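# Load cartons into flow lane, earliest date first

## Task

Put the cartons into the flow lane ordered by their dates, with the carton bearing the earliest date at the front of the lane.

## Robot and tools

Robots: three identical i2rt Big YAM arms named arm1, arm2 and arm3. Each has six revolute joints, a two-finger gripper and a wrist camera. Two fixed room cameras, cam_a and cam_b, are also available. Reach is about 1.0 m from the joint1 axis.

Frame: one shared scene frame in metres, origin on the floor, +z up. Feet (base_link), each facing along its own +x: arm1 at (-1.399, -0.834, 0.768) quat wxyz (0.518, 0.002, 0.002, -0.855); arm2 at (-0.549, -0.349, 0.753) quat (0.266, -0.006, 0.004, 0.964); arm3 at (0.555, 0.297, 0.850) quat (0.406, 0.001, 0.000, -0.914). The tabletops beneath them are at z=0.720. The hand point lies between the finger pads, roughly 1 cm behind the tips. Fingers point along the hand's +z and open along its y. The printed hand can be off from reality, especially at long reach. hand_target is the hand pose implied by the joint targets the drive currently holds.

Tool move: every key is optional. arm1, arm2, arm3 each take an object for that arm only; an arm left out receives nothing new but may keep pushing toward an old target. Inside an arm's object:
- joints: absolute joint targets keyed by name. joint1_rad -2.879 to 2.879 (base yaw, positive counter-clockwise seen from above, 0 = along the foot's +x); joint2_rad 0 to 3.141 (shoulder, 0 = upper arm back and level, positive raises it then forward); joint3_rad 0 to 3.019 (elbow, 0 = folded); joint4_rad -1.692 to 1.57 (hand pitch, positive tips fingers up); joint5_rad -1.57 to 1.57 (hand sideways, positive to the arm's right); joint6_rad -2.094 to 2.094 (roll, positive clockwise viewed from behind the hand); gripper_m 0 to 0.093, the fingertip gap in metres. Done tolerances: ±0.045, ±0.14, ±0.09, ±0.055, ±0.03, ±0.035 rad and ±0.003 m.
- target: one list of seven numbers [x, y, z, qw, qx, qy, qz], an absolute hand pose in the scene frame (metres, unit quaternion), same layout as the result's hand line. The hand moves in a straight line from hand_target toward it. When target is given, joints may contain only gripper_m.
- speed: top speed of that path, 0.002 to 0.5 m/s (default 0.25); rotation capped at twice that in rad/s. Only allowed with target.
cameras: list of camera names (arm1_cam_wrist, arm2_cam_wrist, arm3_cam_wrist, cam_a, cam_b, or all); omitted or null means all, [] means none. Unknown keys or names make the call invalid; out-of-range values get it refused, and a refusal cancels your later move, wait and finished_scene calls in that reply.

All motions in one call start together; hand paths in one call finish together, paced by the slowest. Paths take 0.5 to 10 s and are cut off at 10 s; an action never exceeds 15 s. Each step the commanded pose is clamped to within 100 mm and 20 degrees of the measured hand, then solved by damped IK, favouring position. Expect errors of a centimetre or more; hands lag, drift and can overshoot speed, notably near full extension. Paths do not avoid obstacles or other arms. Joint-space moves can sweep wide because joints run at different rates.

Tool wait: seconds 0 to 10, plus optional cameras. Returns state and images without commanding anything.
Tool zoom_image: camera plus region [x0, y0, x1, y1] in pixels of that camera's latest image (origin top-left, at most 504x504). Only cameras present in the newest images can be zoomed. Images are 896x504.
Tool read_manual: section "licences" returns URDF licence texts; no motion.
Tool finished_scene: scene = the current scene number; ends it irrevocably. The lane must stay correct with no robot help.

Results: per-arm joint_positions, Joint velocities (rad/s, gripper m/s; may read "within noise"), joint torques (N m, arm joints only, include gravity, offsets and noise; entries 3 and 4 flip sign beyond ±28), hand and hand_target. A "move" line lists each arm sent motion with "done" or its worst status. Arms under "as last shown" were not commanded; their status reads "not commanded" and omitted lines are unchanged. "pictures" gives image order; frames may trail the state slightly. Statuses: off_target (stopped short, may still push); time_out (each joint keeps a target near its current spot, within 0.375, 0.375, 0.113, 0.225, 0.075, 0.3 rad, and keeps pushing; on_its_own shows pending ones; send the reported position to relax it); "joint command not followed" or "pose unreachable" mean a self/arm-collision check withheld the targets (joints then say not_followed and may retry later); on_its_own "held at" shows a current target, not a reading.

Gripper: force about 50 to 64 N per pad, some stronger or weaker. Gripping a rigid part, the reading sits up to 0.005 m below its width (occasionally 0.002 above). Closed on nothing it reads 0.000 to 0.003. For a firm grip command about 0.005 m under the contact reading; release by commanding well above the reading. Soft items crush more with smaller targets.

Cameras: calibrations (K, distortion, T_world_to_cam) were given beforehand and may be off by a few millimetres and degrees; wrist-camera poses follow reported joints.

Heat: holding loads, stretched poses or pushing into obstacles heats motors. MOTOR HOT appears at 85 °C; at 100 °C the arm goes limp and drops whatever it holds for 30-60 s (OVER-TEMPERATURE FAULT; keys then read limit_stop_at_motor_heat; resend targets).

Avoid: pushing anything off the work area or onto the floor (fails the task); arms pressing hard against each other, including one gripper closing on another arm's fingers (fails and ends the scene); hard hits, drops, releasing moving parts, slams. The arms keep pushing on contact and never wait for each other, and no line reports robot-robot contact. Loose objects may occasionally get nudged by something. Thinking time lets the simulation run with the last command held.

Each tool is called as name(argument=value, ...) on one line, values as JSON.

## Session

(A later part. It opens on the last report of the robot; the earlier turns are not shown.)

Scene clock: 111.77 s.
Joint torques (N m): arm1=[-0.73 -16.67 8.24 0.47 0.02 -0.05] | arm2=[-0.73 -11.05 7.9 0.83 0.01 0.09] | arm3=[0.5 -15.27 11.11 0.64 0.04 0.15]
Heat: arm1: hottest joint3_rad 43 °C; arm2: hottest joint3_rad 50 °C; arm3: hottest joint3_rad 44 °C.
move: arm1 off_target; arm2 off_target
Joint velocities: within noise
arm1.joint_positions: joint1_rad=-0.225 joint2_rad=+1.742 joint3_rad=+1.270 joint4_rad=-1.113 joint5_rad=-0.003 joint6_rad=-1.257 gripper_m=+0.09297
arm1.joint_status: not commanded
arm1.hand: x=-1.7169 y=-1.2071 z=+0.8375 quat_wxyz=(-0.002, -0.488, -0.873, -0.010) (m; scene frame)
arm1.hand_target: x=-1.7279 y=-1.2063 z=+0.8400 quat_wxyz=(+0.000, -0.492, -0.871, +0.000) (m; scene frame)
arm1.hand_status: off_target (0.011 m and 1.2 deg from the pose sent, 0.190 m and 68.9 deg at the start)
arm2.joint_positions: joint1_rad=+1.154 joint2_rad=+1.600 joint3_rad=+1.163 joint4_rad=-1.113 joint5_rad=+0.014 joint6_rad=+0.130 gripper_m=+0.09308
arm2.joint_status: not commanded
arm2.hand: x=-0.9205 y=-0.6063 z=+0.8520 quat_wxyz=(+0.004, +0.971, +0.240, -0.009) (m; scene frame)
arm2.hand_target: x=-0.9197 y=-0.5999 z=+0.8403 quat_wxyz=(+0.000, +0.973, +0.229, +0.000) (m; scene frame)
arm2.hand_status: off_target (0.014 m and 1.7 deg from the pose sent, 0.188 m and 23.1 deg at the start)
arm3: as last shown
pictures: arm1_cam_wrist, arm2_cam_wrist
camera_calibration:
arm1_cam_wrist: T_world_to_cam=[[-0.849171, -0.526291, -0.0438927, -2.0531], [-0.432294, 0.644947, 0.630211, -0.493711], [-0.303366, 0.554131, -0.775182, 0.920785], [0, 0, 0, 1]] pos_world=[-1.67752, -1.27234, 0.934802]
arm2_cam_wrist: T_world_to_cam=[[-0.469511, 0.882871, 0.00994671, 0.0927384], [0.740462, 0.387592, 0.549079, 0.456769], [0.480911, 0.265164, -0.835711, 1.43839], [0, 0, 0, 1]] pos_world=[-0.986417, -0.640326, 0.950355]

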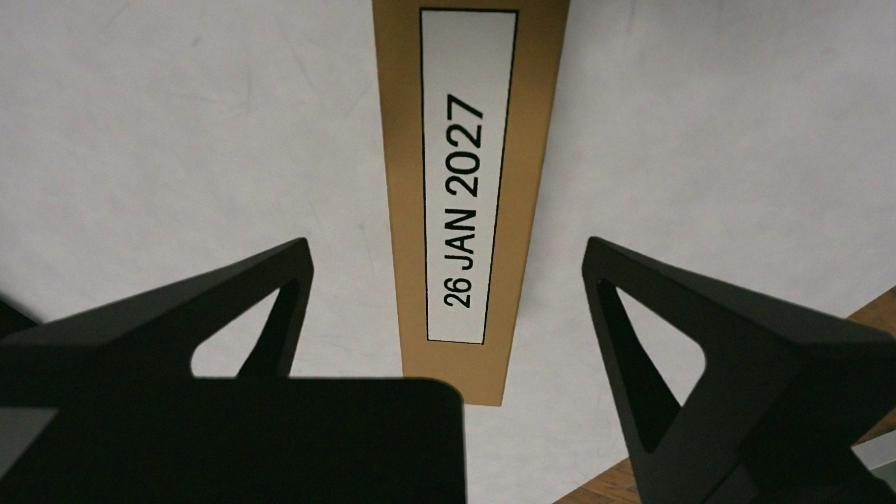

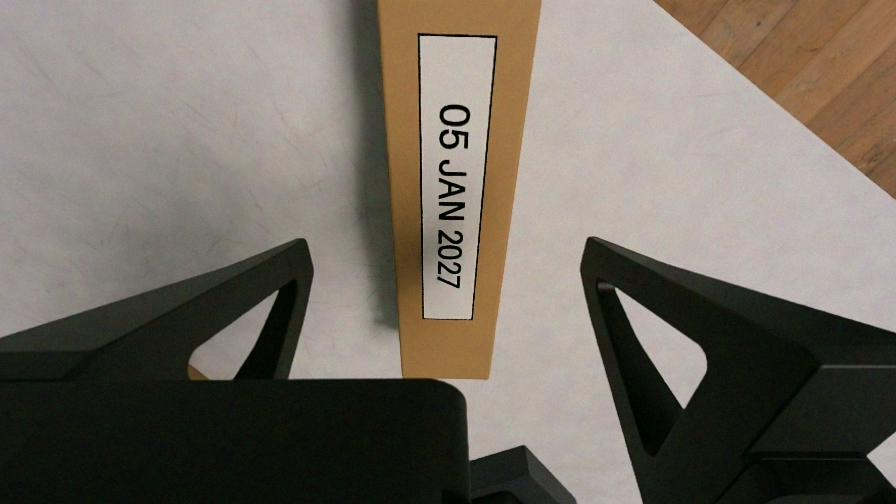

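move(arm1={"target": [-1.732, -1.2085, 0.768, 0, -0.4917, -0.8708, 0], "speed": 0.15}, arm2={"target": [-0.920, -0.599, 0.765, 0, 0.9734, 0.2292, 0], "speed": 0.15}, cameras=[])

move(arm1={"target": [-1.732, -1.2085, 0.759, 0, -0.4917, -0.8708, 0], "speed": 0.06}, arm2={"target": [-0.920, -0.599, 0.745, 0, 0.9734, 0.2292, 0], "speed": 0.06}, cameras=[])

move(arm1={"joints": {"gripper_m": 0.04}}, arm2={"joints": {"gripper_m": 0.04}}, cameras=[])

move(arm1={"target": [-1.722, -1.205, 0.96, 0, -0.4917, -0.8708, 0], "speed": 0.3}, arm2={"target": [-0.920, -0.605, 0.94, 0, 0.9734, 0.2292, 0], "speed": 0.3}, cameras=["arm1_cam_wrist", "arm2_cam_wrist"])

move(arm1={"joints": {"joint1_rad": 0.9, "joint2_rad": 1.75, "joint3_rad": 1.64, "joint4_rad": -1.46, "joint5_rad": 0, "joint6_rad": -0.5}}, arm2={"joints": {"joint1_rad": -1.788, "joint2_rad": 1.4835, "joint3_rad": 1.2706, "joint4_rad": -1.358, "joint5_rad": 0, "joint6_rad": 0.815}}, cameras=["cam_a"])

Scene clock: 128.83 s.
Joint torques (N m): arm1=[-0.85 -17.2 7.16 0.49 0.02 -0.07] | arm2=[-0.73 -11.81 7.13 0.81 0.01 0.05] | arm3=[0.5 -15.38 11.11 0.66 0.04 0.15]
Heat: arm1: hottest joint3_rad 43 °C; arm2: hottest joint3_rad 50 °C; arm3: hottest joint3_rad 44 °C.
move: arm1 off_target; arm2 off_target
Joint velocities: within noise
arm1.joint_positions: joint1_rad=-0.228 joint2_rad=+1.855 joint3_rad=+1.211 joint4_rad=-0.943 joint5_rad=-0.003 joint6_rad=-1.261 gripper_m=+0.09297
arm1.joint_status: not commanded
arm1.hand: x=-1.7210 y=-1.2093 z=+0.7647 quat_wxyz=(-0.003, -0.488, -0.873, -0.010) (m; scene frame)
arm1.hand_target: x=-1.7319 y=-1.2084 z=+0.7681 quat_wxyz=(+0.000, -0.492, -0.871, +0.000) (m; scene frame)
arm1.hand_status: off_target (0.012 m and 1.3 deg from the pose sent, 0.071 m and 1.2 deg at the start)
arm2.joint_positions: joint1_rad=+1.150 joint2_rad=+1.710 joint3_rad=+1.070 joint4_rad=-0.915 joint5_rad=+0.014 joint6_rad=+0.130 gripper_m=+0.09308
arm2.joint_status: not commanded
arm2.hand: x=-0.9208 y=-0.6056 z=+0.7748 quat_wxyz=(+0.003, +0.971, +0.238, -0.007) (m; scene frame)
arm2.hand_target: x=-0.9198 y=-0.5991 z=+0.7652 quat_wxyz=(+0.000, +0.973, +0.229, +0.000) (m; scene frame)
arm2.hand_status: off_target (0.012 m and 1.3 deg from the pose sent, 0.087 m and 1.7 deg at the start)
arm3: as last shown
pictures: none
No camera images: "cameras" was empty.

Scene clock: 129.90 s.
Joint torques (N m): arm1=[-0.73 -16.79 6.65 0.58 0.01 -0.06] | arm2=[-0.73 -11.81 6.68 0.83 0.01 0.05] | arm3=[0.62 -15.09 11.11 0.69 0.02 0.16]
Heat: arm1: hottest joint3_rad 43 °C; arm2: hottest joint3_rad 49 °C; arm3: hottest joint3_rad 44 °C.
move: arm1 done; arm2 off_target
Joint velocities: within noise
arm1.joint_positions: joint1_rad=-0.228 joint2_rad=+1.857 joint3_rad=+1.211 joint4_rad=-0.922 joint5_rad=-0.003 joint6_rad=-1.261 gripper_m=+0.09297
arm1.joint_status: not commanded
arm1.hand: x=-1.7241 y=-1.2131 z=+0.7637 quat_wxyz=(-0.001, -0.488, -0.873, -0.001) (m; scene frame)
arm1.hand_target: x=-1.7318 y=-1.2083 z=+0.7590 quat_wxyz=(+0.000, -0.492, -0.871, +0.000) (m; scene frame)
arm1.hand_status: done (0.010 m and 0.5 deg from the pose sent, 0.012 m and 1.3 deg at the start)
arm2.joint_positions: joint1_rad=+1.150 joint2_rad=+1.741 joint3_rad=+1.056 joint4_rad=-0.863 joint5_rad=+0.014 joint6_rad=+0.130 gripper_m=+0.09308
arm2.joint_status: not commanded
arm2.hand: x=-0.9228 y=-0.6071 z=+0.7573 quat_wxyz=(+0.004, +0.971, +0.238, -0.010) (m; scene frame)
arm2.hand_target: x=-0.9197 y=-0.5991 z=+0.7455 quat_wxyz=(+0.000, +0.973, +0.229, +0.000) (m; scene frame)
arm2.hand_status: off_target (0.015 m and 1.6 deg from the pose sent, 0.030 m and 1.3 deg at the start)
arm3.joint_positions: joint1_rad=-0.147 joint2_rad=+1.545 joint3_rad=+1.131 joint4_rad=-1.155 joint5_rad=+0.005 joint6_rad=+0.694 gripper_m=+0.09309
arm3.joint_status: not commanded
arm3.hand: x=+0.2216 y=+0.0250 z=+0.9606 quat_wxyz=(+0.002, -1.000, +0.002, +0.001) (m; scene frame)
arm3.hand_target: x=+0.2188 y=+0.0188 z=+0.9565 quat_wxyz=(+0.001, -1.000, +0.003, +0.001) (m; scene frame)
arm3.hand_status: not commanded
pictures: none
No camera images: "cameras" was empty.

Scene clock: 130.57 s.
Joint torques (N m): arm1=[-0.79 -16.73 6.89 0.43 0.05 -0.04] | arm2=[-0.67 -11.75 6.67 0.83 -0.1 0.04] | arm3=[0.62 -15.21 11.11 0.66 0.03 0.15]
Heat: arm1: hottest joint3_rad 43 °C; arm2: hottest joint3_rad 49 °C; arm3: hottest joint3_rad 44 °C.
move: arm1 off_target; arm2 off_target
Joint velocities: within noise
arm1.joint_positions: joint1_rad=-0.229 joint2_rad=+1.857 joint3_rad=+1.209 joint4_rad=-0.919 joint5_rad=-0.003 joint6_rad=-1.263 gripper_m=+0.06025
arm1.joint_status: gripper_m off_target (ended at +0.06028, target +0.04000)
arm1.hand: x=-1.7238 y=-1.2125 z=+0.7629 quat_wxyz=(-0.001, -0.487, -0.873, -0.001) (m; scene frame)
arm1.hand_target: x=-1.7318 y=-1.2083 z=+0.7590 quat_wxyz=(+0.000, -0.492, -0.871, +0.000) (m; scene frame)
arm1.hand_status: not commanded
arm2.joint_positions: joint1_rad=+1.149 joint2_rad=+1.741 joint3_rad=+1.056 joint4_rad=-0.863 joint5_rad=+0.017 joint6_rad=+0.131 gripper_m=+0.06075
arm2.joint_status: gripper_m off_target (ended at +0.06077, target +0.04000)
arm2.hand: x=-0.9233 y=-0.6063 z=+0.7573 quat_wxyz=(+0.003, +0.972, +0.237, -0.011) (m; scene frame)
arm2.hand_target: x=-0.9197 y=-0.5991 z=+0.7455 quat_wxyz=(+0.000, +0.973, +0.229, +0.000) (m; scene frame)
arm2.hand_status: not commanded
arm3: as last shown
pictures: none
No camera images: "cameras" was empty.

Scene clock: 132.20 s.
Joint torques (N m): arm1=[0.03 -17.08 13.72 -0.55 0.04 0.06] | arm2=[0.56 -11.75 15.39 -0.34 -0.08 0.09] | arm3=[0.73 -15.38 11.18 0.66 0.03 0.15]
Heat: arm1: hottest joint3_rad 43 °C; arm2: hottest joint3_rad 50 °C; arm3: hottest joint3_rad 44 °C.
move: arm1 off_target; arm2 off_target
Joint velocities: within noise
arm1.joint_positions: joint1_rad=-0.229 joint2_rad=+1.640 joint3_rad=+1.388 joint4_rad=-1.383 joint5_rad=-0.003 joint6_rad=-1.263 gripper_m=+0.06025
arm1.joint_status: not commanded
arm1.hand: x=-1.7052 y=-1.1913 z=+0.9281 quat_wxyz=(-0.008, -0.487, -0.873, -0.034) (m; scene frame)
arm1.hand_target: x=-1.7207 y=-1.2034 z=+0.9601 quat_wxyz=(+0.000, -0.492, -0.871, +0.000) (m; scene frame)
arm1.hand_status: off_target (0.039 m and 4.0 deg from the pose sent, 0.197 m and 0.6 deg at the start; pose on its path clipped on 11 of 49 steps)
arm2.joint_positions: joint1_rad=+1.149 joint2_rad=+1.531 joint3_rad=+1.249 joint4_rad=-1.351 joint5_rad=+0.016 joint6_rad=+0.142 gripper_m=+0.06075
arm2.joint_status: not commanded
arm2.hand: x=-0.9014 y=-0.5884 z=+0.9125 quat_wxyz=(-0.012, +0.972, +0.232, +0.029) (m; scene frame)
arm2.hand_target: x=-0.9184 y=-0.6039 z=+0.9402 quat_wxyz=(+0.001, +0.973, +0.229, +0.000) (m; scene frame)
arm2.hand_status: off_target (0.037 m and 3.7 deg from the pose sent, 0.183 m and 1.5 deg at the start; pose on its path clipped on 5 of 49 steps)
arm3: as last shown
pictures: arm1_cam_wrist, arm2_cam_wrist
camera_calibration:
arm1_cam_wrist: T_world_to_cam=[[-0.845833, -0.525602, -0.0911503, -1.98057], [-0.454368, 0.620325, 0.639334, -0.631448], [-0.279492, 0.582186, -0.763508, 1.04908], [0, 0, 0, 1]] pos_world=[-1.66893, -1.26005, 1.02416]
arm2_cam_wrist: T_world_to_cam=[[-0.456538, 0.889417, 0.0225878, 0.0892503], [0.70699, 0.347251, 0.616103, 0.287415], [0.540129, 0.297243, -0.787342, 1.50315], [0, 0, 0, 1]] pos_world=[-0.97435, -0.625989, 1.0044]

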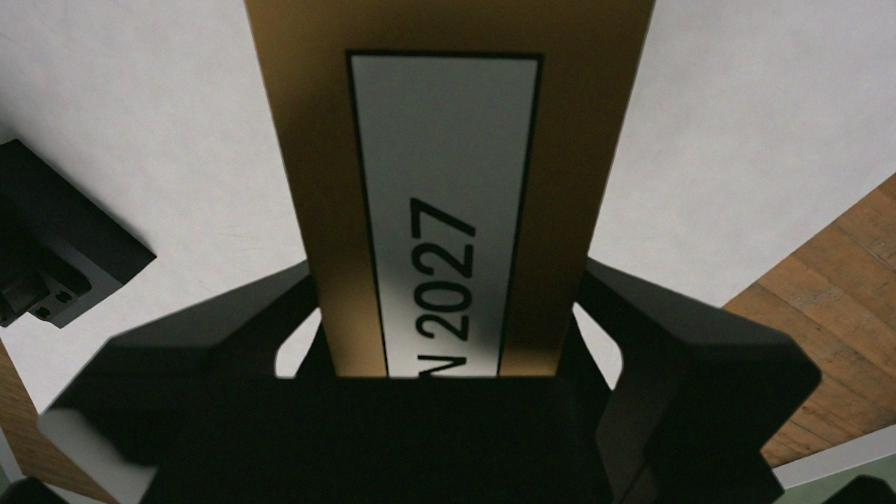

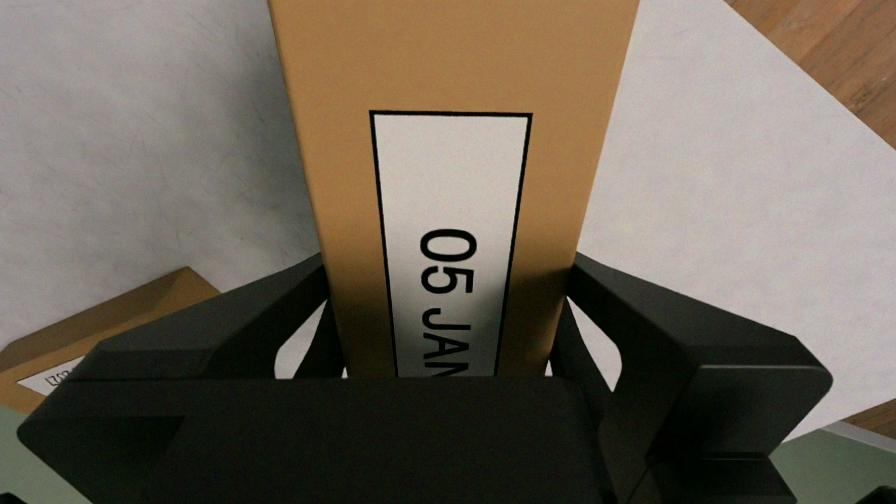

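Scene clock: 134.70 s.
Joint torques (N m): arm1=[0.85 -21.54 12.67 -0.57 0.05 0.12] | arm2=[-0.09 -13.33 11.22 -0.28 -0.06 0.08] | arm3=[0.62 -15.44 11.14 0.68 0.05 0.16]
Heat: arm1: hottest joint3_rad 43 °C; arm2: hottest joint3_rad 50 °C; arm3: hottest joint3_rad 44 °C.
move: arm1 done; arm2 done
Joint velocities: within noise
arm1.joint_positions: joint1_rad=+0.897 joint2_rad=+1.784 joint3_rad=+1.584 joint4_rad=-1.444 joint5_rad=-0.001 joint6_rad=-0.509 gripper_m=+0.06026
arm1.joint_status: all done
arm1.hand: x=-1.1874 y=-1.3148 z=+0.9308 quat_wxyz=(+0.024, -0.317, -0.948, -0.030) (m; scene frame)
arm1.hand_target: x=-1.1816 y=-1.3249 z=+0.9686 quat_wxyz=(+0.000, -0.320, -0.947, -0.003) (m; scene frame)
arm1.hand_status: not commanded
arm2.joint_positions: joint1_rad=-1.788 joint2_rad=+1.506 joint3_rad=+1.249 joint4_rad=-1.348 joint5_rad=+0.003 joint6_rad=+0.806 gripper_m=+0.06070
arm2.joint_status: all done
arm2.hand: x=-0.2569 y=-0.0380 z=+0.9221 quat_wxyz=(+0.006, +0.004, -1.000, +0.019) (m; scene frame)
arm2.hand_target: x=-0.2551 y=-0.0347 z=+0.9393 quat_wxyz=(-0.005, -0.001, -1.000, +0.006) (m; scene frame)
arm2.hand_status: not commanded
arm3: as last shown
pictures: cam_a

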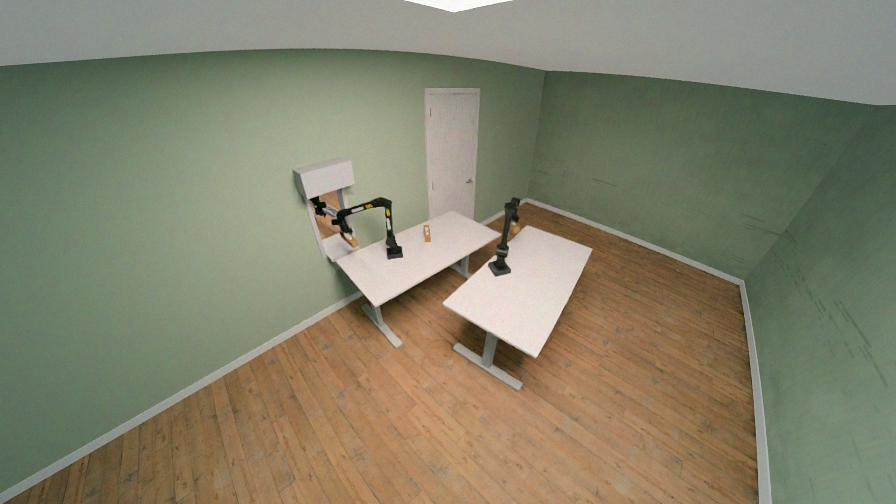

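move(arm2={"target": [-0.03, 0, 0.82, 0, 0, -1, 0], "speed": 0.25}, arm1={"joints": {"joint1_rad": 2.53, "joint2_rad": 1.92, "joint3_rad": 1.80, "joint4_rad": -1.45, "joint5_rad": 0, "joint6_rad": -0.02}}, cameras=[])

move(arm2={"target": [-0.03, 0, 0.777, 0, 0, -1, 0], "speed": 0.06}, arm1={"target": [-0.86, -0.555, 0.80, 0, 0.246, -0.969, 0], "speed": 0.2}, cameras=["arm2_cam_wrist"])

move(arm1={"target": [-0.86, -0.555, 0.782, 0, 0.246, -0.969, 0], "speed": 0.05}, cameras=[])

Scene clock: 145.83 s.
Joint torques (N m): arm1=[1.44 -25.58 11.67 -0.44 0.04 0.12] | arm2=[-0.44 -19.66 15.05 -0.32 -0.1 -0.12] | arm3=[0.56 -15.38 11.12 0.62 0.04 0.16]
Heat: arm1: hottest joint3_rad 43 °C; arm2: hottest joint3_rad 51 °C; arm3: hottest joint3_rad 44 °C.
move: arm1 done; arm2 off_target
Joint velocities: within noise
arm1.joint_positions: joint1_rad=+2.527 joint2_rad=+1.969 joint3_rad=+1.757 joint4_rad=-1.437 joint5_rad=+0.000 joint6_rad=-0.029 gripper_m=+0.06028
arm1.joint_status: all done
arm1.hand: x=-0.8782 y=-0.5672 z=+0.8977 quat_wxyz=(+0.037, +0.249, -0.968, +0.007) (m; scene frame)
arm1.hand_target: x=-0.8708 y=-0.5617 z=+0.9417 quat_wxyz=(-0.002, +0.246, -0.969, -0.003) (m; scene frame)
arm1.hand_status: not commanded
arm2.joint_positions: joint1_rad=-2.012 joint2_rad=+2.062 joint3_rad=+1.665 joint4_rad=-1.240 joint5_rad=-0.011 joint6_rad=+0.599 gripper_m=+0.06070
arm2.joint_status: not commanded
arm2.hand: x=-0.0545 y=-0.0153 z=+0.7930 quat_wxyz=(+0.026, -0.005, -0.999, +0.020) (m; scene frame)
arm2.hand_target: x=-0.0318 y=-0.0013 z=+0.8208 quat_wxyz=(-0.001, +0.000, -1.000, +0.000) (m; scene frame)
arm2.hand_status: off_target (0.040 m and 3.8 deg from the pose sent, 0.252 m and 2.3 deg at the start)
arm3: as last shown
pictures: none
No camera images: "cameras" was empty.

Scene clock: 147.37 s.
Joint torques (N m): arm1=[1.26 -24.29 8.94 0.23 0.12 0.11] | arm2=[-0.44 -17.38 11.86 0.57 -0.14 -0.11] | arm3=[0.79 -15.33 11.12 0.64 0.04 0.14]
Heat: arm1: hottest joint3_rad 43 °C; arm2: hottest joint3_rad 51 °C; arm3: hottest joint3_rad 44 °C.
move: arm1 off_target; arm2 off_target
Joint velocities: within noise
arm1.joint_positions: joint1_rad=+2.527 joint2_rad=+2.087 joint3_rad=+1.617 joint4_rad=-1.155 joint5_rad=+0.002 joint6_rad=-0.025 gripper_m=+0.06017
arm1.joint_status: not commanded
arm1.hand: x=-0.8691 y=-0.5624 z=+0.7784 quat_wxyz=(+0.024, +0.248, -0.969, +0.005) (m; scene frame)
arm1.hand_target: x=-0.8604 y=-0.5553 z=+0.8000 quat_wxyz=(+0.000, +0.246, -0.969, +0.000) (m; scene frame)
arm1.hand_status: off_target (0.025 m and 2.8 deg from the pose sent, 0.100 m and 4.3 deg at the start)
arm2.joint_positions: joint1_rad=-2.012 joint2_rad=+2.081 joint3_rad=+1.665 joint4_rad=-1.171 joint5_rad=-0.011 joint6_rad=+0.599 gripper_m=+0.06070
arm2.joint_status: not commanded
arm2.hand: x=-0.0418 y=-0.0071 z=+0.7817 quat_wxyz=(+0.005, -0.004, -1.000, +0.006) (m; scene frame)
arm2.hand_target: x=-0.0304 y=-0.0004 z=+0.7771 quat_wxyz=(+0.000, +0.000, -1.000, +0.000) (m; scene frame)
arm2.hand_status: off_target (0.015 m and 1.0 deg from the pose sent, 0.033 m and 3.8 deg at the start)
arm3: as last shown
pictures: arm2_cam_wrist
camera_calibration:
arm2_cam_wrist: T_world_to_cam=[[-0.0038252, -0.999695, 0.0244176, -0.0283154], [-0.819206, 0.0171361, 0.573243, -0.474227], [-0.573486, -0.0178103, -0.819022, 0.738977], [0, 0, 0, 1]] pos_world=[0.0351948, -0.00701893, 0.877777]

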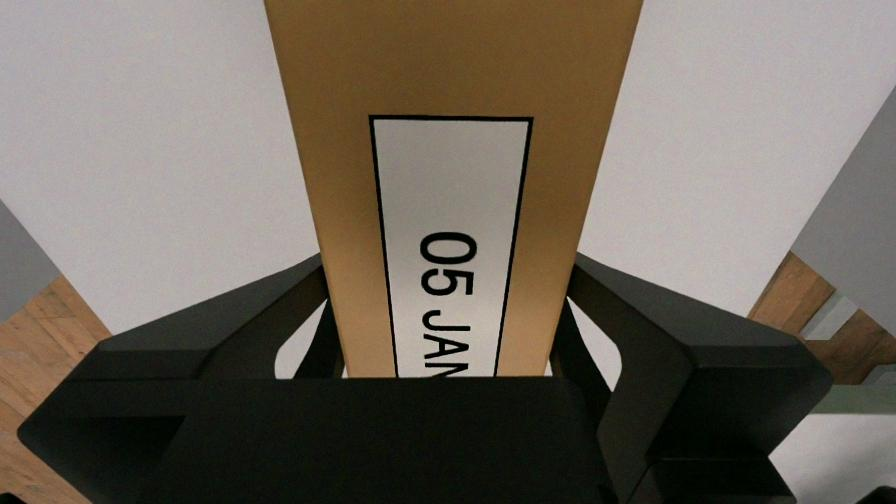

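Scene clock: 148.37 s.
Joint torques (N m): arm1=[1.26 -22.53 8.25 0.31 0.13 0.11] | arm2=[-0.38 -17.32 11.86 0.55 -0.14 -0.11] | arm3=[0.62 -15.27 11.18 0.62 0.04 0.15]
Heat: arm1: hottest joint3_rad 43 °C; arm2: hottest joint3_rad 51 °C; arm3: hottest joint3_rad 44 °C.
move: arm1 done
Joint velocities: within noise
arm1.joint_positions: joint1_rad=+2.527 joint2_rad=+2.087 joint3_rad=+1.608 joint4_rad=-1.122 joint5_rad=+0.002 joint6_rad=-0.025 gripper_m=+0.06016
arm1.joint_status: not commanded
arm1.hand: x=-0.8652 y=-0.5603 z=+0.7751 quat_wxyz=(+0.012, +0.248, -0.969, +0.002) (m; scene frame)
arm1.hand_target: x=-0.8601 y=-0.5551 z=+0.7821 quat_wxyz=(+0.000, +0.246, -0.969, +0.000) (m; scene frame)
arm1.hand_status: done (0.010 m and 1.4 deg from the pose sent, 0.012 m and 2.8 deg at the start)
arm2, arm3: as last shown
arm2.hand: x=-0.0417 y=-0.0070 z=+0.7817 quat_wxyz=(+0.005, -0.004, -1.000, +0.006) (m; scene frame)
arm2.hand_target: x=-0.0303 y=-0.0003 z=+0.7771 quat_wxyz=(+0.000, +0.000, -1.000, +0.000) (m; scene frame)
pictures: none
No camera images: "cameras" was empty.

move(arm1={"joints": {"gripper_m": 0.093}}, arm2={"joints": {"gripper_m": 0.093}}, cameras=[])

move(arm1={"target": [-0.865, -0.558, 0.93, 0, 0.246, -0.969, 0], "speed": 0.25}, arm2={"target": [-0.03, 0, 0.92, 0, 0, -1, 0], "speed": 0.25}, cameras=[])

move(arm1={"joints": {"joint1_rad": 0.6, "joint2_rad": 1.0, "joint3_rad": 1.2, "joint4_rad": -1.42, "joint5_rad": 0, "joint6_rad": 0}}, arm2={"target": [-0.20, -0.115, 0.92, 0, 0, -1, 0], "speed": 0.35}, cameras=["cam_a"])

move(arm2={"joints": {"joint1_rad": 2.16, "joint2_rad": 1.56, "joint3_rad": 1.33, "joint4_rad": -1.35, "joint5_rad": 0, "joint6_rad": -0.857}}, arm3={"target": [-0.068, 0.002, 0.87, 0, -1, 0, 0], "speed": 0.25}, cameras=["arm3_cam_wrist"])

move(arm2={"target": [-0.525, -0.810, 0.84, 0, 0.3248, 0.9458, 0], "speed": 0.25}, arm3={"target": [-0.070, -0.005, 0.752, 0, -1, 0, 0], "speed": 0.12}, cameras=["arm2_cam_wrist", "arm3_cam_wrist"])

Scene clock: 164.30 s.
Joint torques (N m): arm1=[1.14 -22.59 8.21 0.39 0.13 0.11] | arm2=[-0.38 -17.67 11.85 0.55 -0.05 -0.11] | arm3=[0.56 -15.33 11.11 0.64 0.03 0.15]
Heat: arm1: hottest joint3_rad 43 °C; arm2: hottest joint3_rad 50 °C; arm3: hottest joint3_rad 45 °C.
move: arm1 done; arm2 done
Joint velocities: within noise
arm1.joint_positions: joint1_rad=+2.527 joint2_rad=+2.087 joint3_rad=+1.608 joint4_rad=-1.121 joint5_rad=+0.002 joint6_rad=-0.024 gripper_m=+0.09286
arm1.joint_status: all done
arm1.hand: x=-0.8651 y=-0.5603 z=+0.7751 quat_wxyz=(+0.012, +0.247, -0.969, +0.002) (m; scene frame)
arm1.hand_target: x=-0.8600 y=-0.5551 z=+0.7822 quat_wxyz=(+0.000, +0.246, -0.969, +0.000) (m; scene frame)
arm1.hand_status: not commanded
arm2.joint_positions: joint1_rad=-2.012 joint2_rad=+2.084 joint3_rad=+1.665 joint4_rad=-1.171 joint5_rad=-0.013 joint6_rad=+0.599 gripper_m=+0.09288
arm2.joint_status: all done
arm2.hand: x=-0.0422 y=-0.0070 z=+0.7796 quat_wxyz=(+0.007, -0.004, -1.000, +0.006) (m; scene frame)
arm2.hand_target: x=-0.0303 y=-0.0004 z=+0.7772 quat_wxyz=(+0.000, +0.000, -1.000, +0.000) (m; scene frame)
arm2.hand_status: not commanded
arm3: as last shown
pictures: none
No camera images: "cameras" was empty.

Scene clock: 165.90 s.
Joint torques (N m): arm1=[1.26 -20.48 12.25 -0.31 0.12 0.11] | arm2=[-0.56 -17.96 14.11 -0.18 -0.05 -0.12] | arm3=[0.62 -15.21 11.11 0.62 0.03 0.13]
Heat: arm1: hottest joint3_rad 44 °C; arm2: hottest joint3_rad 51 °C; arm3: hottest joint3_rad 45 °C.
move: arm1 off_target; arm2 off_target
Joint velocities: within noise
arm1.joint_positions: joint1_rad=+2.527 joint2_rad=+1.936 joint3_rad=+1.758 joint4_rad=-1.427 joint5_rad=+0.002 joint6_rad=-0.024 gripper_m=+0.09292
arm1.joint_status: not commanded
arm1.hand: x=-0.8756 y=-0.5663 z=+0.9169 quat_wxyz=(+0.014, +0.247, -0.969, +0.003) (m; scene frame)
arm1.hand_target: x=-0.8656 y=-0.5584 z=+0.9301 quat_wxyz=(+0.000, +0.246, -0.969, +0.000) (m; scene frame)
arm1.hand_status: off_target (0.019 m and 1.7 deg from the pose sent, 0.155 m and 1.4 deg at the start)
arm2.joint_positions: joint1_rad=-2.012 joint2_rad=+1.986 joint3_rad=+1.869 joint4_rad=-1.477 joint5_rad=-0.013 joint6_rad=+0.597 gripper_m=+0.09294
arm2.joint_status: not commanded
arm2.hand: x=-0.0440 y=-0.0058 z=+0.9132 quat_wxyz=(+0.008, -0.003, -1.000, +0.007) (m; scene frame)
arm2.hand_target: x=-0.0305 y=-0.0005 z=+0.9199 quat_wxyz=(-0.001, +0.000, -1.000, +0.000) (m; scene frame)
arm2.hand_status: off_target (0.017 m and 1.3 deg from the pose sent, 0.141 m and 1.1 deg at the start)
arm3.joint_positions: joint1_rad=-0.147 joint2_rad=+1.545 joint3_rad=+1.131 joint4_rad=-1.155 joint5_rad=+0.005 joint6_rad=+0.694 gripper_m=+0.09309
arm3.joint_status: not commanded
arm3.hand: x=+0.2216 y=+0.0250 z=+0.9606 quat_wxyz=(+0.002, -1.000, +0.002, +0.001) (m; scene frame)
arm3.hand_target: x=+0.2188 y=+0.0188 z=+0.9565 quat_wxyz=(+0.001, -1.000, +0.003, +0.001) (m; scene frame)
arm3.hand_status: not commanded
pictures: none
No camera images: "cameras" was empty.

Scene clock: 167.97 s.
Joint torques (N m): arm1=[-0.5 -6.65 9.58 0.68 0.02 0.11] | arm2=[-0.67 -10.81 8.2 0.73 -0.06 -0.12] | arm3=[0.67 -15.03 11.1 0.66 0.04 0.14]
Heat: arm1: hottest joint3_rad 43 °C; arm2: hottest joint3_rad 51 °C; arm3: hottest joint3_rad 45 °C.
move: arm1 done; arm2 done
Joint velocities: within noise
arm1.joint_positions: joint1_rad=+0.616 joint2_rad=+1.002 joint3_rad=+1.196 joint4_rad=-1.420 joint5_rad=+0.001 joint6_rad=-0.008 gripper_m=+0.09296
arm1.joint_status: all done
arm1.hand: x=-1.3551 y=-1.1658 z=+1.0942 quat_wxyz=(-0.127, -0.646, -0.745, +0.111) (m; scene frame)
arm1.hand_target: x=-1.3602 y=-1.1666 z=+1.0967 quat_wxyz=(-0.130, -0.654, -0.737, +0.113) (m; scene frame)
arm1.hand_status: not commanded
arm2.joint_positions: joint1_rad=-2.014 joint2_rad=+1.471 joint3_rad=+1.222 joint4_rad=-1.313 joint5_rad=-0.013 joint6_rad=+0.592 gripper_m=+0.09294
arm2.joint_status: not commanded
arm2.hand: x=-0.1987 y=-0.1102 z=+0.9275 quat_wxyz=(-0.004, -0.002, -1.000, -0.002) (m; scene frame)
arm2.hand_target: x=-0.2001 y=-0.1149 z=+0.9201 quat_wxyz=(+0.000, +0.000, -1.000, +0.000) (m; scene frame)
arm2.hand_status: done (0.009 m and 0.6 deg from the pose sent, 0.191 m and 1.3 deg at the start)
arm3: as last shown
pictures: cam_a

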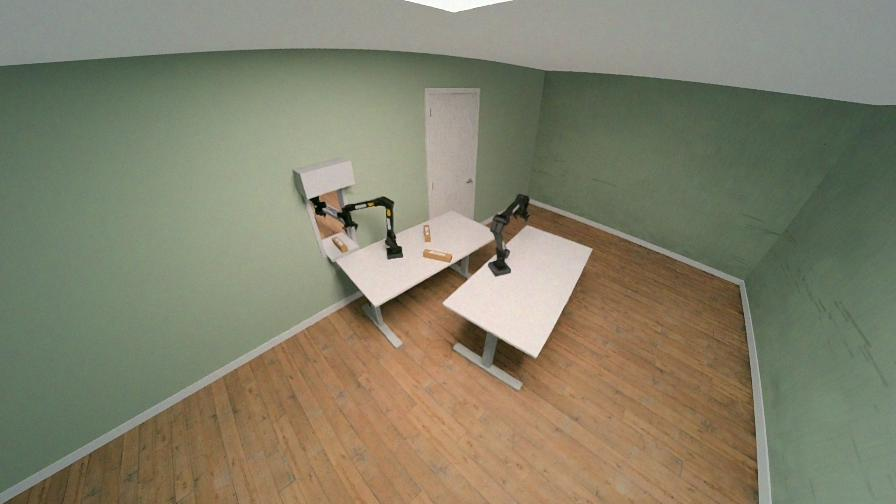

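Scene clock: 170.77 s.
Joint torques (N m): arm1=[-0.62 -6.65 9.59 0.65 0.02 0.11] | arm2=[-0.03 -12.63 11.19 -0.13 -0.07 -0.12] | arm3=[0.15 -27.28 14.48 0.01 -0.02 -0.03]
Heat: arm1: hottest joint3_rad 43 °C; arm2: hottest joint3_rad 51 °C; arm3: hottest joint3_rad 45 °C.
move: arm2 done; arm3 off_target
Joint velocities: within noise
arm1: as last shown
arm2.joint_positions: joint1_rad=+2.159 joint2_rad=+1.564 joint3_rad=+1.310 joint4_rad=-1.341 joint5_rad=-0.001 joint6_rad=-0.847 gripper_m=+0.09306
arm2.joint_status: all done
arm2.hand: x=-0.5285 y=-0.7973 z=+0.9264 quat_wxyz=(+0.002, +0.331, +0.944, +0.008) (m; scene frame)
arm2.hand_target: x=-0.5281 y=-0.8018 z=+0.9356 quat_wxyz=(+0.005, +0.326, +0.945, +0.000) (m; scene frame)
arm2.hand_status: not commanded
arm3.joint_positions: joint1_rad=-0.390 joint2_rad=+2.248 joint3_rad=+1.960 joint4_rad=-1.278 joint5_rad=+0.003 joint6_rad=+0.453 gripper_m=+0.09309
arm3.joint_status: not commanded
arm3.hand: x=-0.0589 y=+0.0051 z=+0.8775 quat_wxyz=(+0.000, -1.000, +0.003, +0.002) (m; scene frame)
arm3.hand_target: x=-0.0675 y=+0.0022 z=+0.8701 quat_wxyz=(+0.000, -1.000, +0.000, +0.001) (m; scene frame)
arm3.hand_status: off_target (0.012 m and 0.4 deg from the pose sent, 0.304 m and 0.4 deg at the start)
pictures: arm3_cam_wrist
camera_calibration:
arm3_cam_wrist: T_world_to_cam=[[0.0221792, 0.999752, -0.00180189, -0.00129175], [0.805226, -0.0167954, 0.592729, -0.47078], [0.592552, -0.0145972, -0.8054, 0.864762], [0, 0, 0, 1]] pos_world=[-0.133304, 0.00600759, 0.975522]

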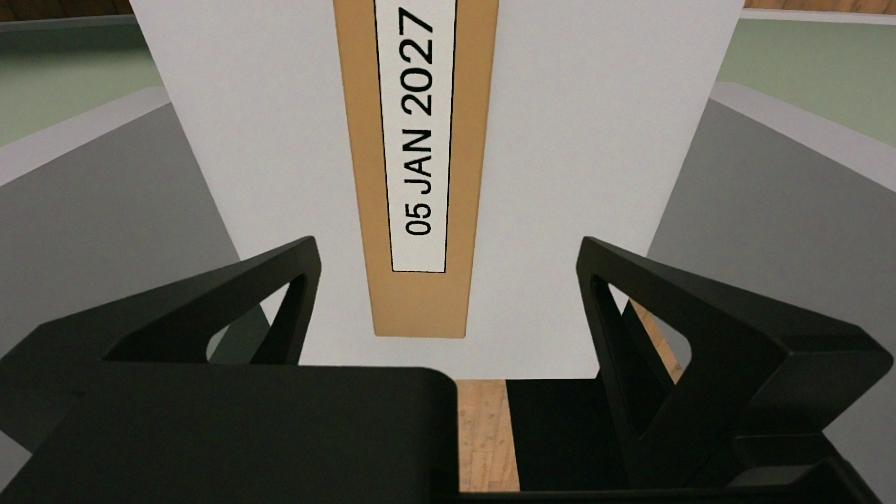

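Scene clock: 172.47 s.
Joint torques (N m): arm1=[-0.62 -6.71 9.59 0.66 0.02 0.11] | arm2=[0.5 -11.63 7.94 0.72 -0.02 -0.07] | arm3=[0.56 -28.63 10.97 0.77 0 0.05]
Heat: arm1: hottest joint3_rad 43 °C; arm2: hottest joint3_rad 51 °C; arm3: hottest joint3_rad 45 °C.
move: arm2 off_target; arm3 off_target
Joint velocities: within noise
arm1: as last shown
arm2.joint_positions: joint1_rad=+2.159 joint2_rad=+1.649 joint3_rad=+1.209 joint4_rad=-1.121 joint5_rad=+0.007 joint6_rad=-0.847 gripper_m=+0.09306
arm2.joint_status: not commanded
arm2.hand: x=-0.5284 y=-0.8145 z=+0.8528 quat_wxyz=(+0.005, +0.331, +0.943, -0.010) (m; scene frame)
arm2.hand_target: x=-0.5250 y=-0.8097 z=+0.8401 quat_wxyz=(+0.000, +0.325, +0.946, +0.000) (m; scene frame)
arm2.hand_status: off_target (0.014 m and 1.5 deg from the pose sent, 0.087 m and 1.2 deg at the start)
arm3.joint_positions: joint1_rad=-0.390 joint2_rad=+2.402 joint3_rad=+1.945 joint4_rad=-1.102 joint5_rad=+0.003 joint6_rad=+0.453 gripper_m=+0.09309
arm3.joint_status: not commanded
arm3.hand: x=-0.0708 y=-0.0007 z=+0.7698 quat_wxyz=(-0.001, -1.000, +0.003, +0.005) (m; scene frame)
arm3.hand_target: x=-0.0694 y=-0.0048 z=+0.7523 quat_wxyz=(+0.000, -1.000, +0.000, +0.000) (m; scene frame)
arm3.hand_status: off_target (0.018 m and 0.7 deg from the pose sent, 0.126 m and 0.4 deg at the start)
pictures: arm2_cam_wrist, arm3_cam_wrist
camera_calibration:
arm2_cam_wrist: T_world_to_cam=[[-0.621504, -0.78291, 0.0279984, -0.991889], [-0.643356, 0.530461, 0.551999, -0.370626], [-0.447018, 0.325057, -0.833374, 0.862169], [0, 0, 0, 1]] pos_world=[-0.469503, -0.860211, 0.950866]
arm3_cam_wrist: T_world_to_cam=[[0.022169, 0.999742, -0.004879, 0.00693362], [0.808869, -0.0150679, 0.587796, -0.393359], [0.587571, -0.0169774, -0.808994, 0.787351], [0, 0, 0, 1]] pos_world=[-0.144603, 0.000508214, 0.868211]

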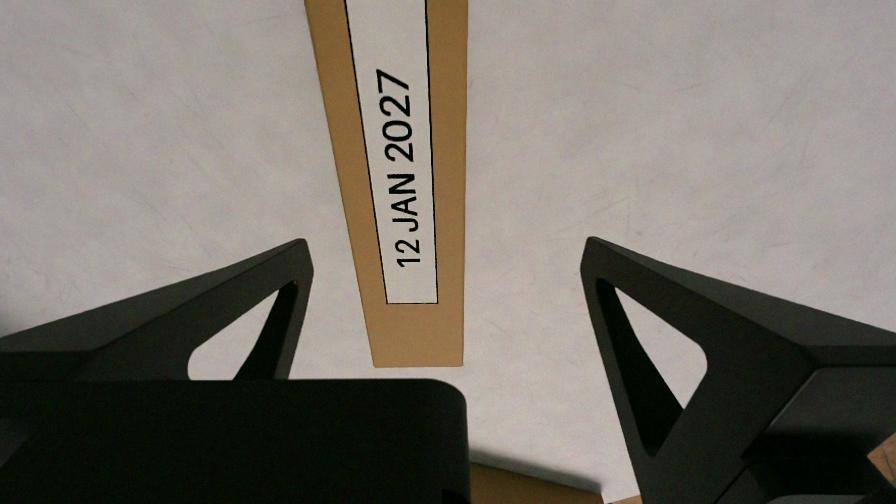

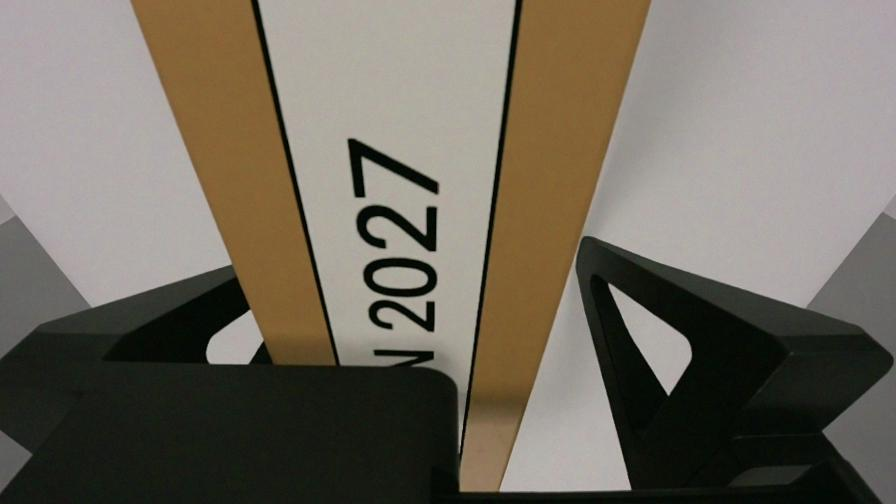

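move(arm2={"target": [-0.512, -0.793, 0.80, 0, 0.3248, 0.9458, 0], "speed": 0.15}, arm3={"joints": {"gripper_m": 0.04}}, cameras=["arm2_cam_wrist"])

move(arm3={"target": [-0.06, 0, 0.96, 0, -1, 0, 0], "speed": 0.3}, cameras=["arm3_cam_wrist"])

move(arm3={"target": [0.22, 0.01, 0.97, 0, -1, 0, 0], "speed": 0.35}, cameras=[])

Scene clock: 190.93 s.
Joint torques (N m): arm1=[-0.56 -6.71 9.59 0.66 0.02 0.12] | arm2=[0.5 -11.46 7.31 0.72 -0.04 0.1] | arm3=[0.44 -28.45 10.96 0.69 0.14 0.05]
Heat: arm1: hottest joint3_rad 43 °C; arm2: hottest joint3_rad 51 °C; arm3: hottest joint3_rad 44 °C.
move: arm2 off_target; arm3 off_target
Joint velocities: within noise
arm1: as last shown
arm2.joint_positions: joint1_rad=+2.189 joint2_rad=+1.664 joint3_rad=+1.108 joint4_rad=-1.005 joint5_rad=+0.007 joint6_rad=-0.834 gripper_m=+0.09306
arm2.joint_status: not commanded
arm2.hand: x=-0.5152 y=-0.7988 z=+0.8123 quat_wxyz=(+0.005, +0.323, +0.946, -0.010) (m; scene frame)
arm2.hand_target: x=-0.5121 y=-0.7927 z=+0.8003 quat_wxyz=(+0.000, +0.325, +0.946, +0.000) (m; scene frame)
arm2.hand_status: off_target (0.014 m and 1.3 deg from the pose sent, 0.060 m and 1.5 deg at the start)
arm3.joint_positions: joint1_rad=-0.388 joint2_rad=+2.402 joint3_rad=+1.945 joint4_rad=-1.099 joint5_rad=-0.001 joint6_rad=+0.453 gripper_m=+0.05841
arm3.joint_status: gripper_m off_target (ended at +0.05844, target +0.04000)
arm3.hand: x=-0.0707 y=-0.0028 z=+0.7698 quat_wxyz=(-0.003, -1.000, +0.003, +0.005) (m; scene frame)
arm3.hand_target: x=-0.0695 y=-0.0047 z=+0.7523 quat_wxyz=(+0.000, -1.000, +0.000, +0.000) (m; scene frame)
arm3.hand_status: not commanded
pictures: arm2_cam_wrist
camera_calibration:
arm2_cam_wrist: T_world_to_cam=[[-0.607969, -0.793458, 0.0282501, -0.971949], [-0.652083, 0.51931, 0.552363, -0.361827], [-0.452947, 0.317399, -0.833125, 0.819864], [0, 0, 0, 1]] pos_world=[-0.455501, -0.843523, 0.910366]

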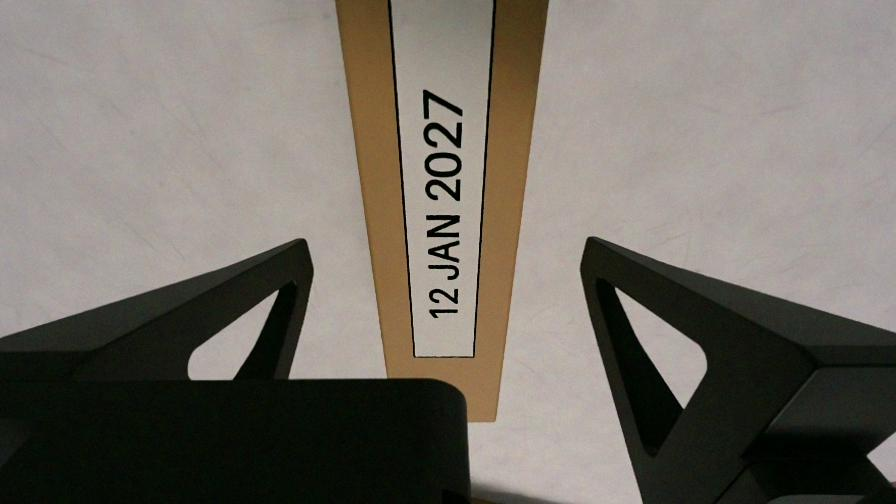

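Scene clock: 192.67 s.
Joint torques (N m): arm1=[-0.5 -6.59 9.59 0.69 0.02 0.11] | arm2=[0.5 -11.4 7.31 0.76 -0.04 0.09] | arm3=[0.44 -31.15 16.62 -0.1 0.11 0.04]
Heat: arm1: hottest joint3_rad 43 °C; arm2: hottest joint3_rad 50 °C; arm3: hottest joint3_rad 44 °C.
move: arm3 off_target
Joint velocities: within noise
arm1, arm2: as last shown
arm2.joint_positions: joint1_rad=+2.189 joint2_rad=+1.664 joint3_rad=+1.108 joint4_rad=-1.005 joint5_rad=+0.007 joint6_rad=-0.833 gripper_m=+0.09306
arm2.hand_target: x=-0.5121 y=-0.7928 z=+0.8003 quat_wxyz=(+0.000, +0.325, +0.946, +0.000) (m; scene frame)
arm3.joint_positions: joint1_rad=-0.388 joint2_rad=+2.212 joint3_rad=+2.034 joint4_rad=-1.455 joint5_rad=+0.000 joint6_rad=+0.453 gripper_m=+0.05842
arm3.joint_status: not commanded
arm3.hand: x=-0.0437 y=+0.0104 z=+0.9291 quat_wxyz=(+0.014, -0.999, +0.002, -0.029) (m; scene frame)
arm3.hand_target: x=-0.0583 y=+0.0008 z=+0.9605 quat_wxyz=(+0.000, -1.000, +0.000, +0.001) (m; scene frame)
arm3.hand_status: off_target (0.036 m and 3.7 deg from the pose sent, 0.191 m and 0.8 deg at the start; pose on its path clipped on 11 of 52 steps)
pictures: arm3_cam_wrist
camera_calibration:
arm3_cam_wrist: T_world_to_cam=[[0.0199977, 0.999465, 0.0258752, -0.0326707], [0.767083, -0.0319366, 0.640753, -0.559647], [0.641236, 0.00703486, -0.767311, 0.863912], [0, 0, 0, 1]] pos_world=[-0.124022, 0.00870245, 1.02233]

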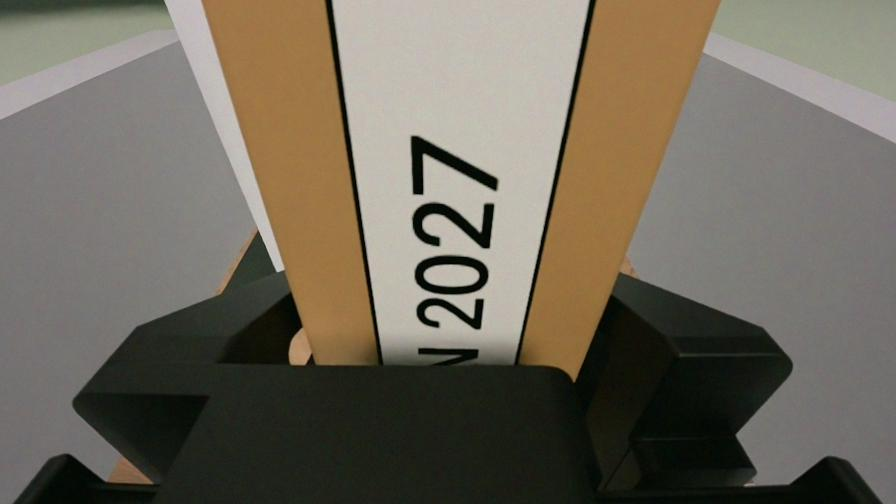

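Scene clock: 194.53 s.
Joint torques (N m): arm1=[-0.56 -6.65 9.58 0.68 0.02 0.11] | arm2=[0.5 -11.4 7.31 0.75 -0.04 0.09] | arm3=[0.67 -20.13 10.92 0.59 0.2 0.15]
Heat: arm1: hottest joint3_rad 43 °C; arm2: hottest joint3_rad 50 °C; arm3: hottest joint3_rad 44 °C.
move: arm3 off_target
Joint velocities: within noise
arm1, arm2: as last shown
arm3.joint_positions: joint1_rad=-0.131 joint2_rad=+1.589 joint3_rad=+1.165 joint4_rad=-1.194 joint5_rad=-0.002 joint6_rad=+0.702 gripper_m=+0.05842
arm3.joint_status: not commanded
arm3.hand: x=+0.2243 y=+0.0166 z=+0.9549 quat_wxyz=(+0.014, -1.000, -0.002, -0.019) (m; scene frame)
arm3.hand_target: x=+0.2202 y=+0.0102 z=+0.9700 quat_wxyz=(+0.000, -1.000, +0.000, +0.000) (m; scene frame)
arm3.hand_status: off_target (0.017 m and 2.8 deg from the pose sent, 0.267 m and 3.7 deg at the start)
pictures: none
No camera images: "cameras" was empty.

move(arm2={"target": [-0.512, -0.793, 0.765, 0, 0.3248, 0.9458, 0], "speed": 0.12}, arm3={"target": [0.50, -0.35, 0.87, 0, -0.9992, 0, 0.0401], "speed": 0.35}, cameras=[])

move(arm2={"target": [-0.512, -0.793, 0.745, 0, 0.3248, 0.9458, 0], "speed": 0.06}, arm3={"target": [0.50, -0.341, 0.815, 0, -0.9992, 0, 0.0401], "speed": 0.12}, cameras=[])

move(arm2={"joints": {"gripper_m": 0.04}}, arm3={"target": [0.50, -0.338, 0.783, 0, -0.9992, 0, 0.0401], "speed": 0.05}, cameras=["arm3_cam_wrist"])

move(arm2={"target": [-0.515, -0.80, 0.94, 0, 0.3248, 0.9458, 0], "speed": 0.3}, cameras=["arm2_cam_wrist", "cam_b"])

Scene clock: 204.20 s.
Joint torques (N m): arm1=[-0.5 -6.71 9.58 0.68 0.02 0.11] | arm2=[0.44 -11.4 6.75 0.79 -0.04 0.09] | arm3=[-0.44 -28.51 15.2 -0.25 0.32 0.18]
Heat: arm1: hottest joint3_rad 43 °C; arm2: hottest joint3_rad 50 °C; arm3: hottest joint3_rad 44 °C.
move: arm2 off_target; arm3 off_target
Joint velocities: within noise
arm1: as last shown
arm2.joint_positions: joint1_rad=+2.189 joint2_rad=+1.718 joint3_rad=+1.073 joint4_rad=-0.913 joint5_rad=+0.007 joint6_rad=-0.833 gripper_m=+0.09306
arm2.joint_status: not commanded
arm2.hand: x=-0.5148 y=-0.8006 z=+0.7786 quat_wxyz=(+0.006, +0.324, +0.946, -0.011) (m; scene frame)
arm2.hand_target: x=-0.5121 y=-0.7927 z=+0.7654 quat_wxyz=(+0.000, +0.325, +0.946, +0.000) (m; scene frame)
arm2.hand_status: off_target (0.016 m and 1.5 deg from the pose sent, 0.048 m and 1.3 deg at the start)
arm3.joint_positions: joint1_rad=+0.681 joint2_rad=+2.171 joint3_rad=+1.735 joint4_rad=-1.180 joint5_rad=+0.078 joint6_rad=+1.499 gripper_m=+0.05842
arm3.joint_status: not commanded
arm3.hand: x=+0.5071 y=-0.3276 z=+0.8481 quat_wxyz=(+0.025, -0.999, -0.010, +0.036) (m; scene frame)
arm3.hand_target: x=+0.5000 y=-0.3485 z=+0.8706 quat_wxyz=(+0.000, -0.999, +0.000, +0.040) (m; scene frame)
arm3.hand_status: off_target (0.032 m and 3.1 deg from the pose sent, 0.466 m and 7.0 deg at the start)
pictures: none
No camera images: "cameras" was empty.

Scene clock: 205.57 s.
Joint torques (N m): arm1=[-0.56 -6.65 9.59 0.68 0.02 0.11] | arm2=[0.44 -11.69 6.53 0.73 -0.04 0.08] | arm3=[-0.56 -29.68 10.66 0.51 0.33 0.14]
Heat: arm1: hottest joint3_rad 43 °C; arm2: hottest joint3_rad 49 °C; arm3: hottest joint3_rad 44 °C.
move: arm2 off_target; arm3 off_target
Joint velocities: within noise
arm1: as last shown
arm2.joint_positions: joint1_rad=+2.189 joint2_rad=+1.754 joint3_rad=+1.055 joint4_rad=-0.861 joint5_rad=+0.007 joint6_rad=-0.833 gripper_m=+0.09306
arm2.joint_status: not commanded
arm2.hand: x=-0.5146 y=-0.8004 z=+0.7574 quat_wxyz=(+0.005, +0.324, +0.946, -0.010) (m; scene frame)
arm2.hand_target: x=-0.5121 y=-0.7928 z=+0.7453 quat_wxyz=(+0.000, +0.325, +0.946, +0.000) (m; scene frame)
arm2.hand_status: off_target (0.015 m and 1.3 deg from the pose sent, 0.035 m and 1.5 deg at the start)
arm3.joint_positions: joint1_rad=+0.681 joint2_rad=+2.224 joint3_rad=+1.702 joint4_rad=-1.076 joint5_rad=+0.078 joint6_rad=+1.499 gripper_m=+0.05842
arm3.joint_status: not commanded
arm3.hand: x=+0.5070 y=-0.3311 z=+0.8042 quat_wxyz=(+0.016, -0.999, -0.009, +0.037) (m; scene frame)
arm3.hand_target: x=+0.4999 y=-0.3407 z=+0.8152 quat_wxyz=(+0.000, -0.999, +0.000, +0.040) (m; scene frame)
arm3.hand_status: off_target (0.016 m and 2.2 deg from the pose sent, 0.036 m and 3.1 deg at the start)
pictures: none
No camera images: "cameras" was empty.

Scene clock: 206.83 s.
Joint torques (N m): arm1=[-0.56 -6.71 9.59 0.68 0.02 0.11] | arm2=[0.44 -11.75 6.57 0.75 0.02 0.08] | arm3=[-1.03 -28.98 10.06 0.57 0.32 0.15]
Heat: arm1: hottest joint3_rad 43 °C; arm2: hottest joint3_rad 49 °C; arm3: hottest joint3_rad 44 °C.
move: arm2 off_target; arm3 off_target
Joint velocities: within noise
arm1.joint_positions: joint1_rad=+0.616 joint2_rad=+1.002 joint3_rad=+1.196 joint4_rad=-1.420 joint5_rad=+0.001 joint6_rad=-0.008 gripper_m=+0.09296
arm1.joint_status: not commanded
arm1.hand: x=-1.3551 y=-1.1658 z=+1.0942 quat_wxyz=(-0.127, -0.646, -0.745, +0.111) (m; scene frame)
arm1.hand_target: x=-1.3602 y=-1.1666 z=+1.0967 quat_wxyz=(-0.130, -0.654, -0.737, +0.113) (m; scene frame)
arm1.hand_status: not commanded
arm2.joint_positions: joint1_rad=+2.189 joint2_rad=+1.754 joint3_rad=+1.055 joint4_rad=-0.861 joint5_rad=+0.006 joint6_rad=-0.833 gripper_m=+0.06067
arm2.joint_status: gripper_m off_target (ended at +0.06069, target +0.04000)
arm2.hand: x=-0.5144 y=-0.8003 z=+0.7573 quat_wxyz=(+0.006, +0.324, +0.946, -0.010) (m; scene frame)
arm2.hand_target: x=-0.5121 y=-0.7928 z=+0.7453 quat_wxyz=(+0.000, +0.325, +0.946, +0.000) (m; scene frame)
arm2.hand_status: not commanded
arm3.joint_positions: joint1_rad=+0.681 joint2_rad=+2.254 joint3_rad=+1.677 joint4_rad=-1.012 joint5_rad=+0.078 joint6_rad=+1.499 gripper_m=+0.05842
arm3.joint_status: not commanded
arm3.hand: x=+0.5071 y=-0.3302 z=+0.7775 quat_wxyz=(+0.012, -0.999, -0.009, +0.037) (m; scene frame)
arm3.hand_target: x=+0.4999 y=-0.3378 z=+0.7832 quat_wxyz=(+0.000, -0.999, +0.000, +0.040) (m; scene frame)
arm3.hand_status: off_target (0.012 m and 1.7 deg from the pose sent, 0.023 m and 2.2 deg at the start)
pictures: arm3_cam_wrist
camera_calibration:
arm3_cam_wrist: T_world_to_cam=[[-0.00189716, 0.999799, 0.019969, 0.316446], [0.845388, -0.00906297, 0.534076, -0.845117], [0.53415, 0.0178948, -0.845201, 0.515135], [0, 0, 0, 1]] pos_world=[0.439893, -0.333259, 0.88043]

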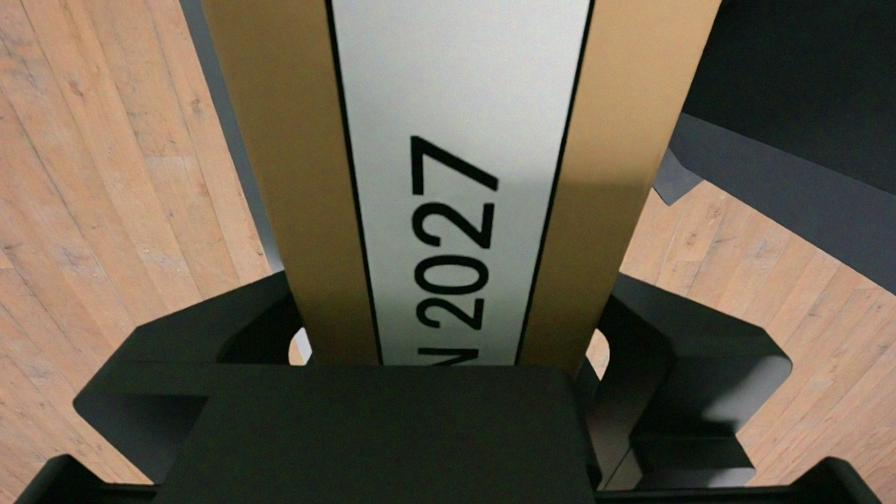

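Scene clock: 208.43 s.
Joint torques (N m): arm1=[-0.5 -6.71 9.59 0.68 0.02 0.11] | arm2=[0.15 -11.46 15.09 -0.44 -0.05 0.03] | arm3=[-0.85 -29.04 10.09 0.55 0.33 0.15]
Heat: arm1: hottest joint3_rad 43 °C; arm2: hottest joint3_rad 50 °C; arm3: hottest joint3_rad 44 °C.
move: arm2 off_target
Joint velocities: within noise
arm1, arm3: as last shown
arm2.joint_positions: joint1_rad=+2.189 joint2_rad=+1.550 joint3_rad=+1.261 joint4_rad=-1.353 joint5_rad=+0.007 joint6_rad=-0.832 gripper_m=+0.06067
arm2.joint_status: not commanded
arm2.hand: x=-0.5178 y=-0.7764 z=+0.9148 quat_wxyz=(-0.011, +0.324, +0.946, +0.027) (m; scene frame)
arm2.hand_target: x=-0.5151 y=-0.7982 z=+0.9402 quat_wxyz=(+0.000, +0.325, +0.946, +0.000) (m; scene frame)
arm2.hand_status: off_target (0.035 m and 3.4 deg from the pose sent, 0.183 m and 1.3 deg at the start; pose on its path clipped on 4 of 48 steps)
pictures: arm2_cam_wrist, cam_b
camera_calibration:
arm2_cam_wrist: T_world_to_cam=[[-0.608665, -0.7928, -0.0315596, -0.903816], [-0.64799, 0.473748, 0.596382, -0.505346], [-0.45786, 0.383447, -0.80208, 0.917251], [0, 0, 0, 1]] pos_world=[-0.457607, -0.828855, 1.00856]

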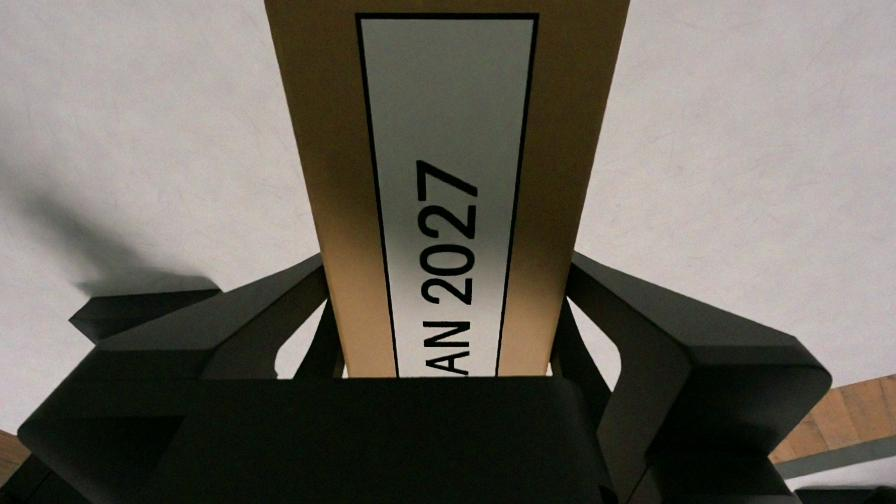

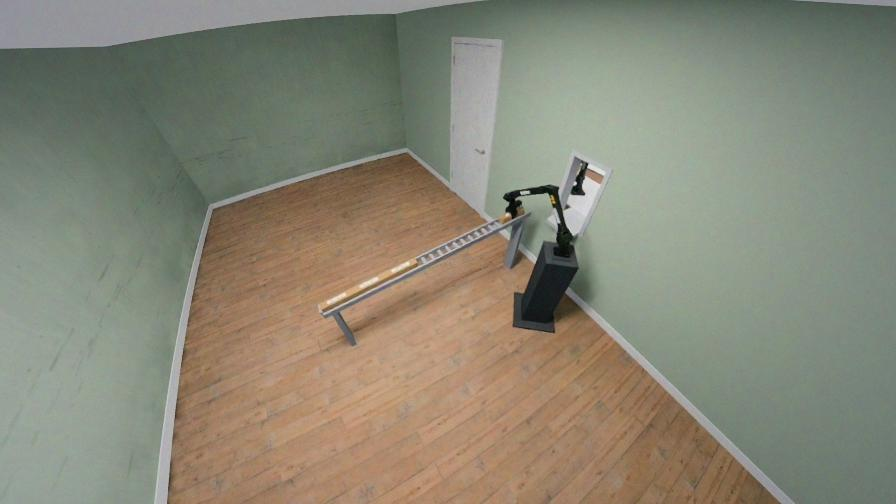

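zoom_image(camera="cam_b", region=[450, 160, 600, 260])

Scaled by 3.360 from the camera's 896x504 image, which has a finer 1280x720 frame.

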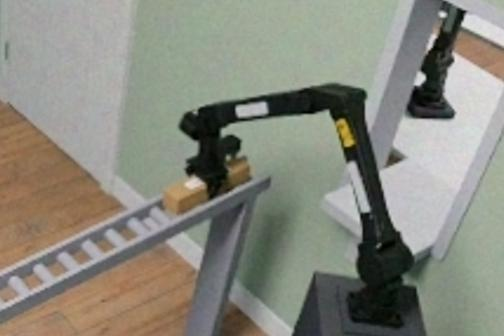

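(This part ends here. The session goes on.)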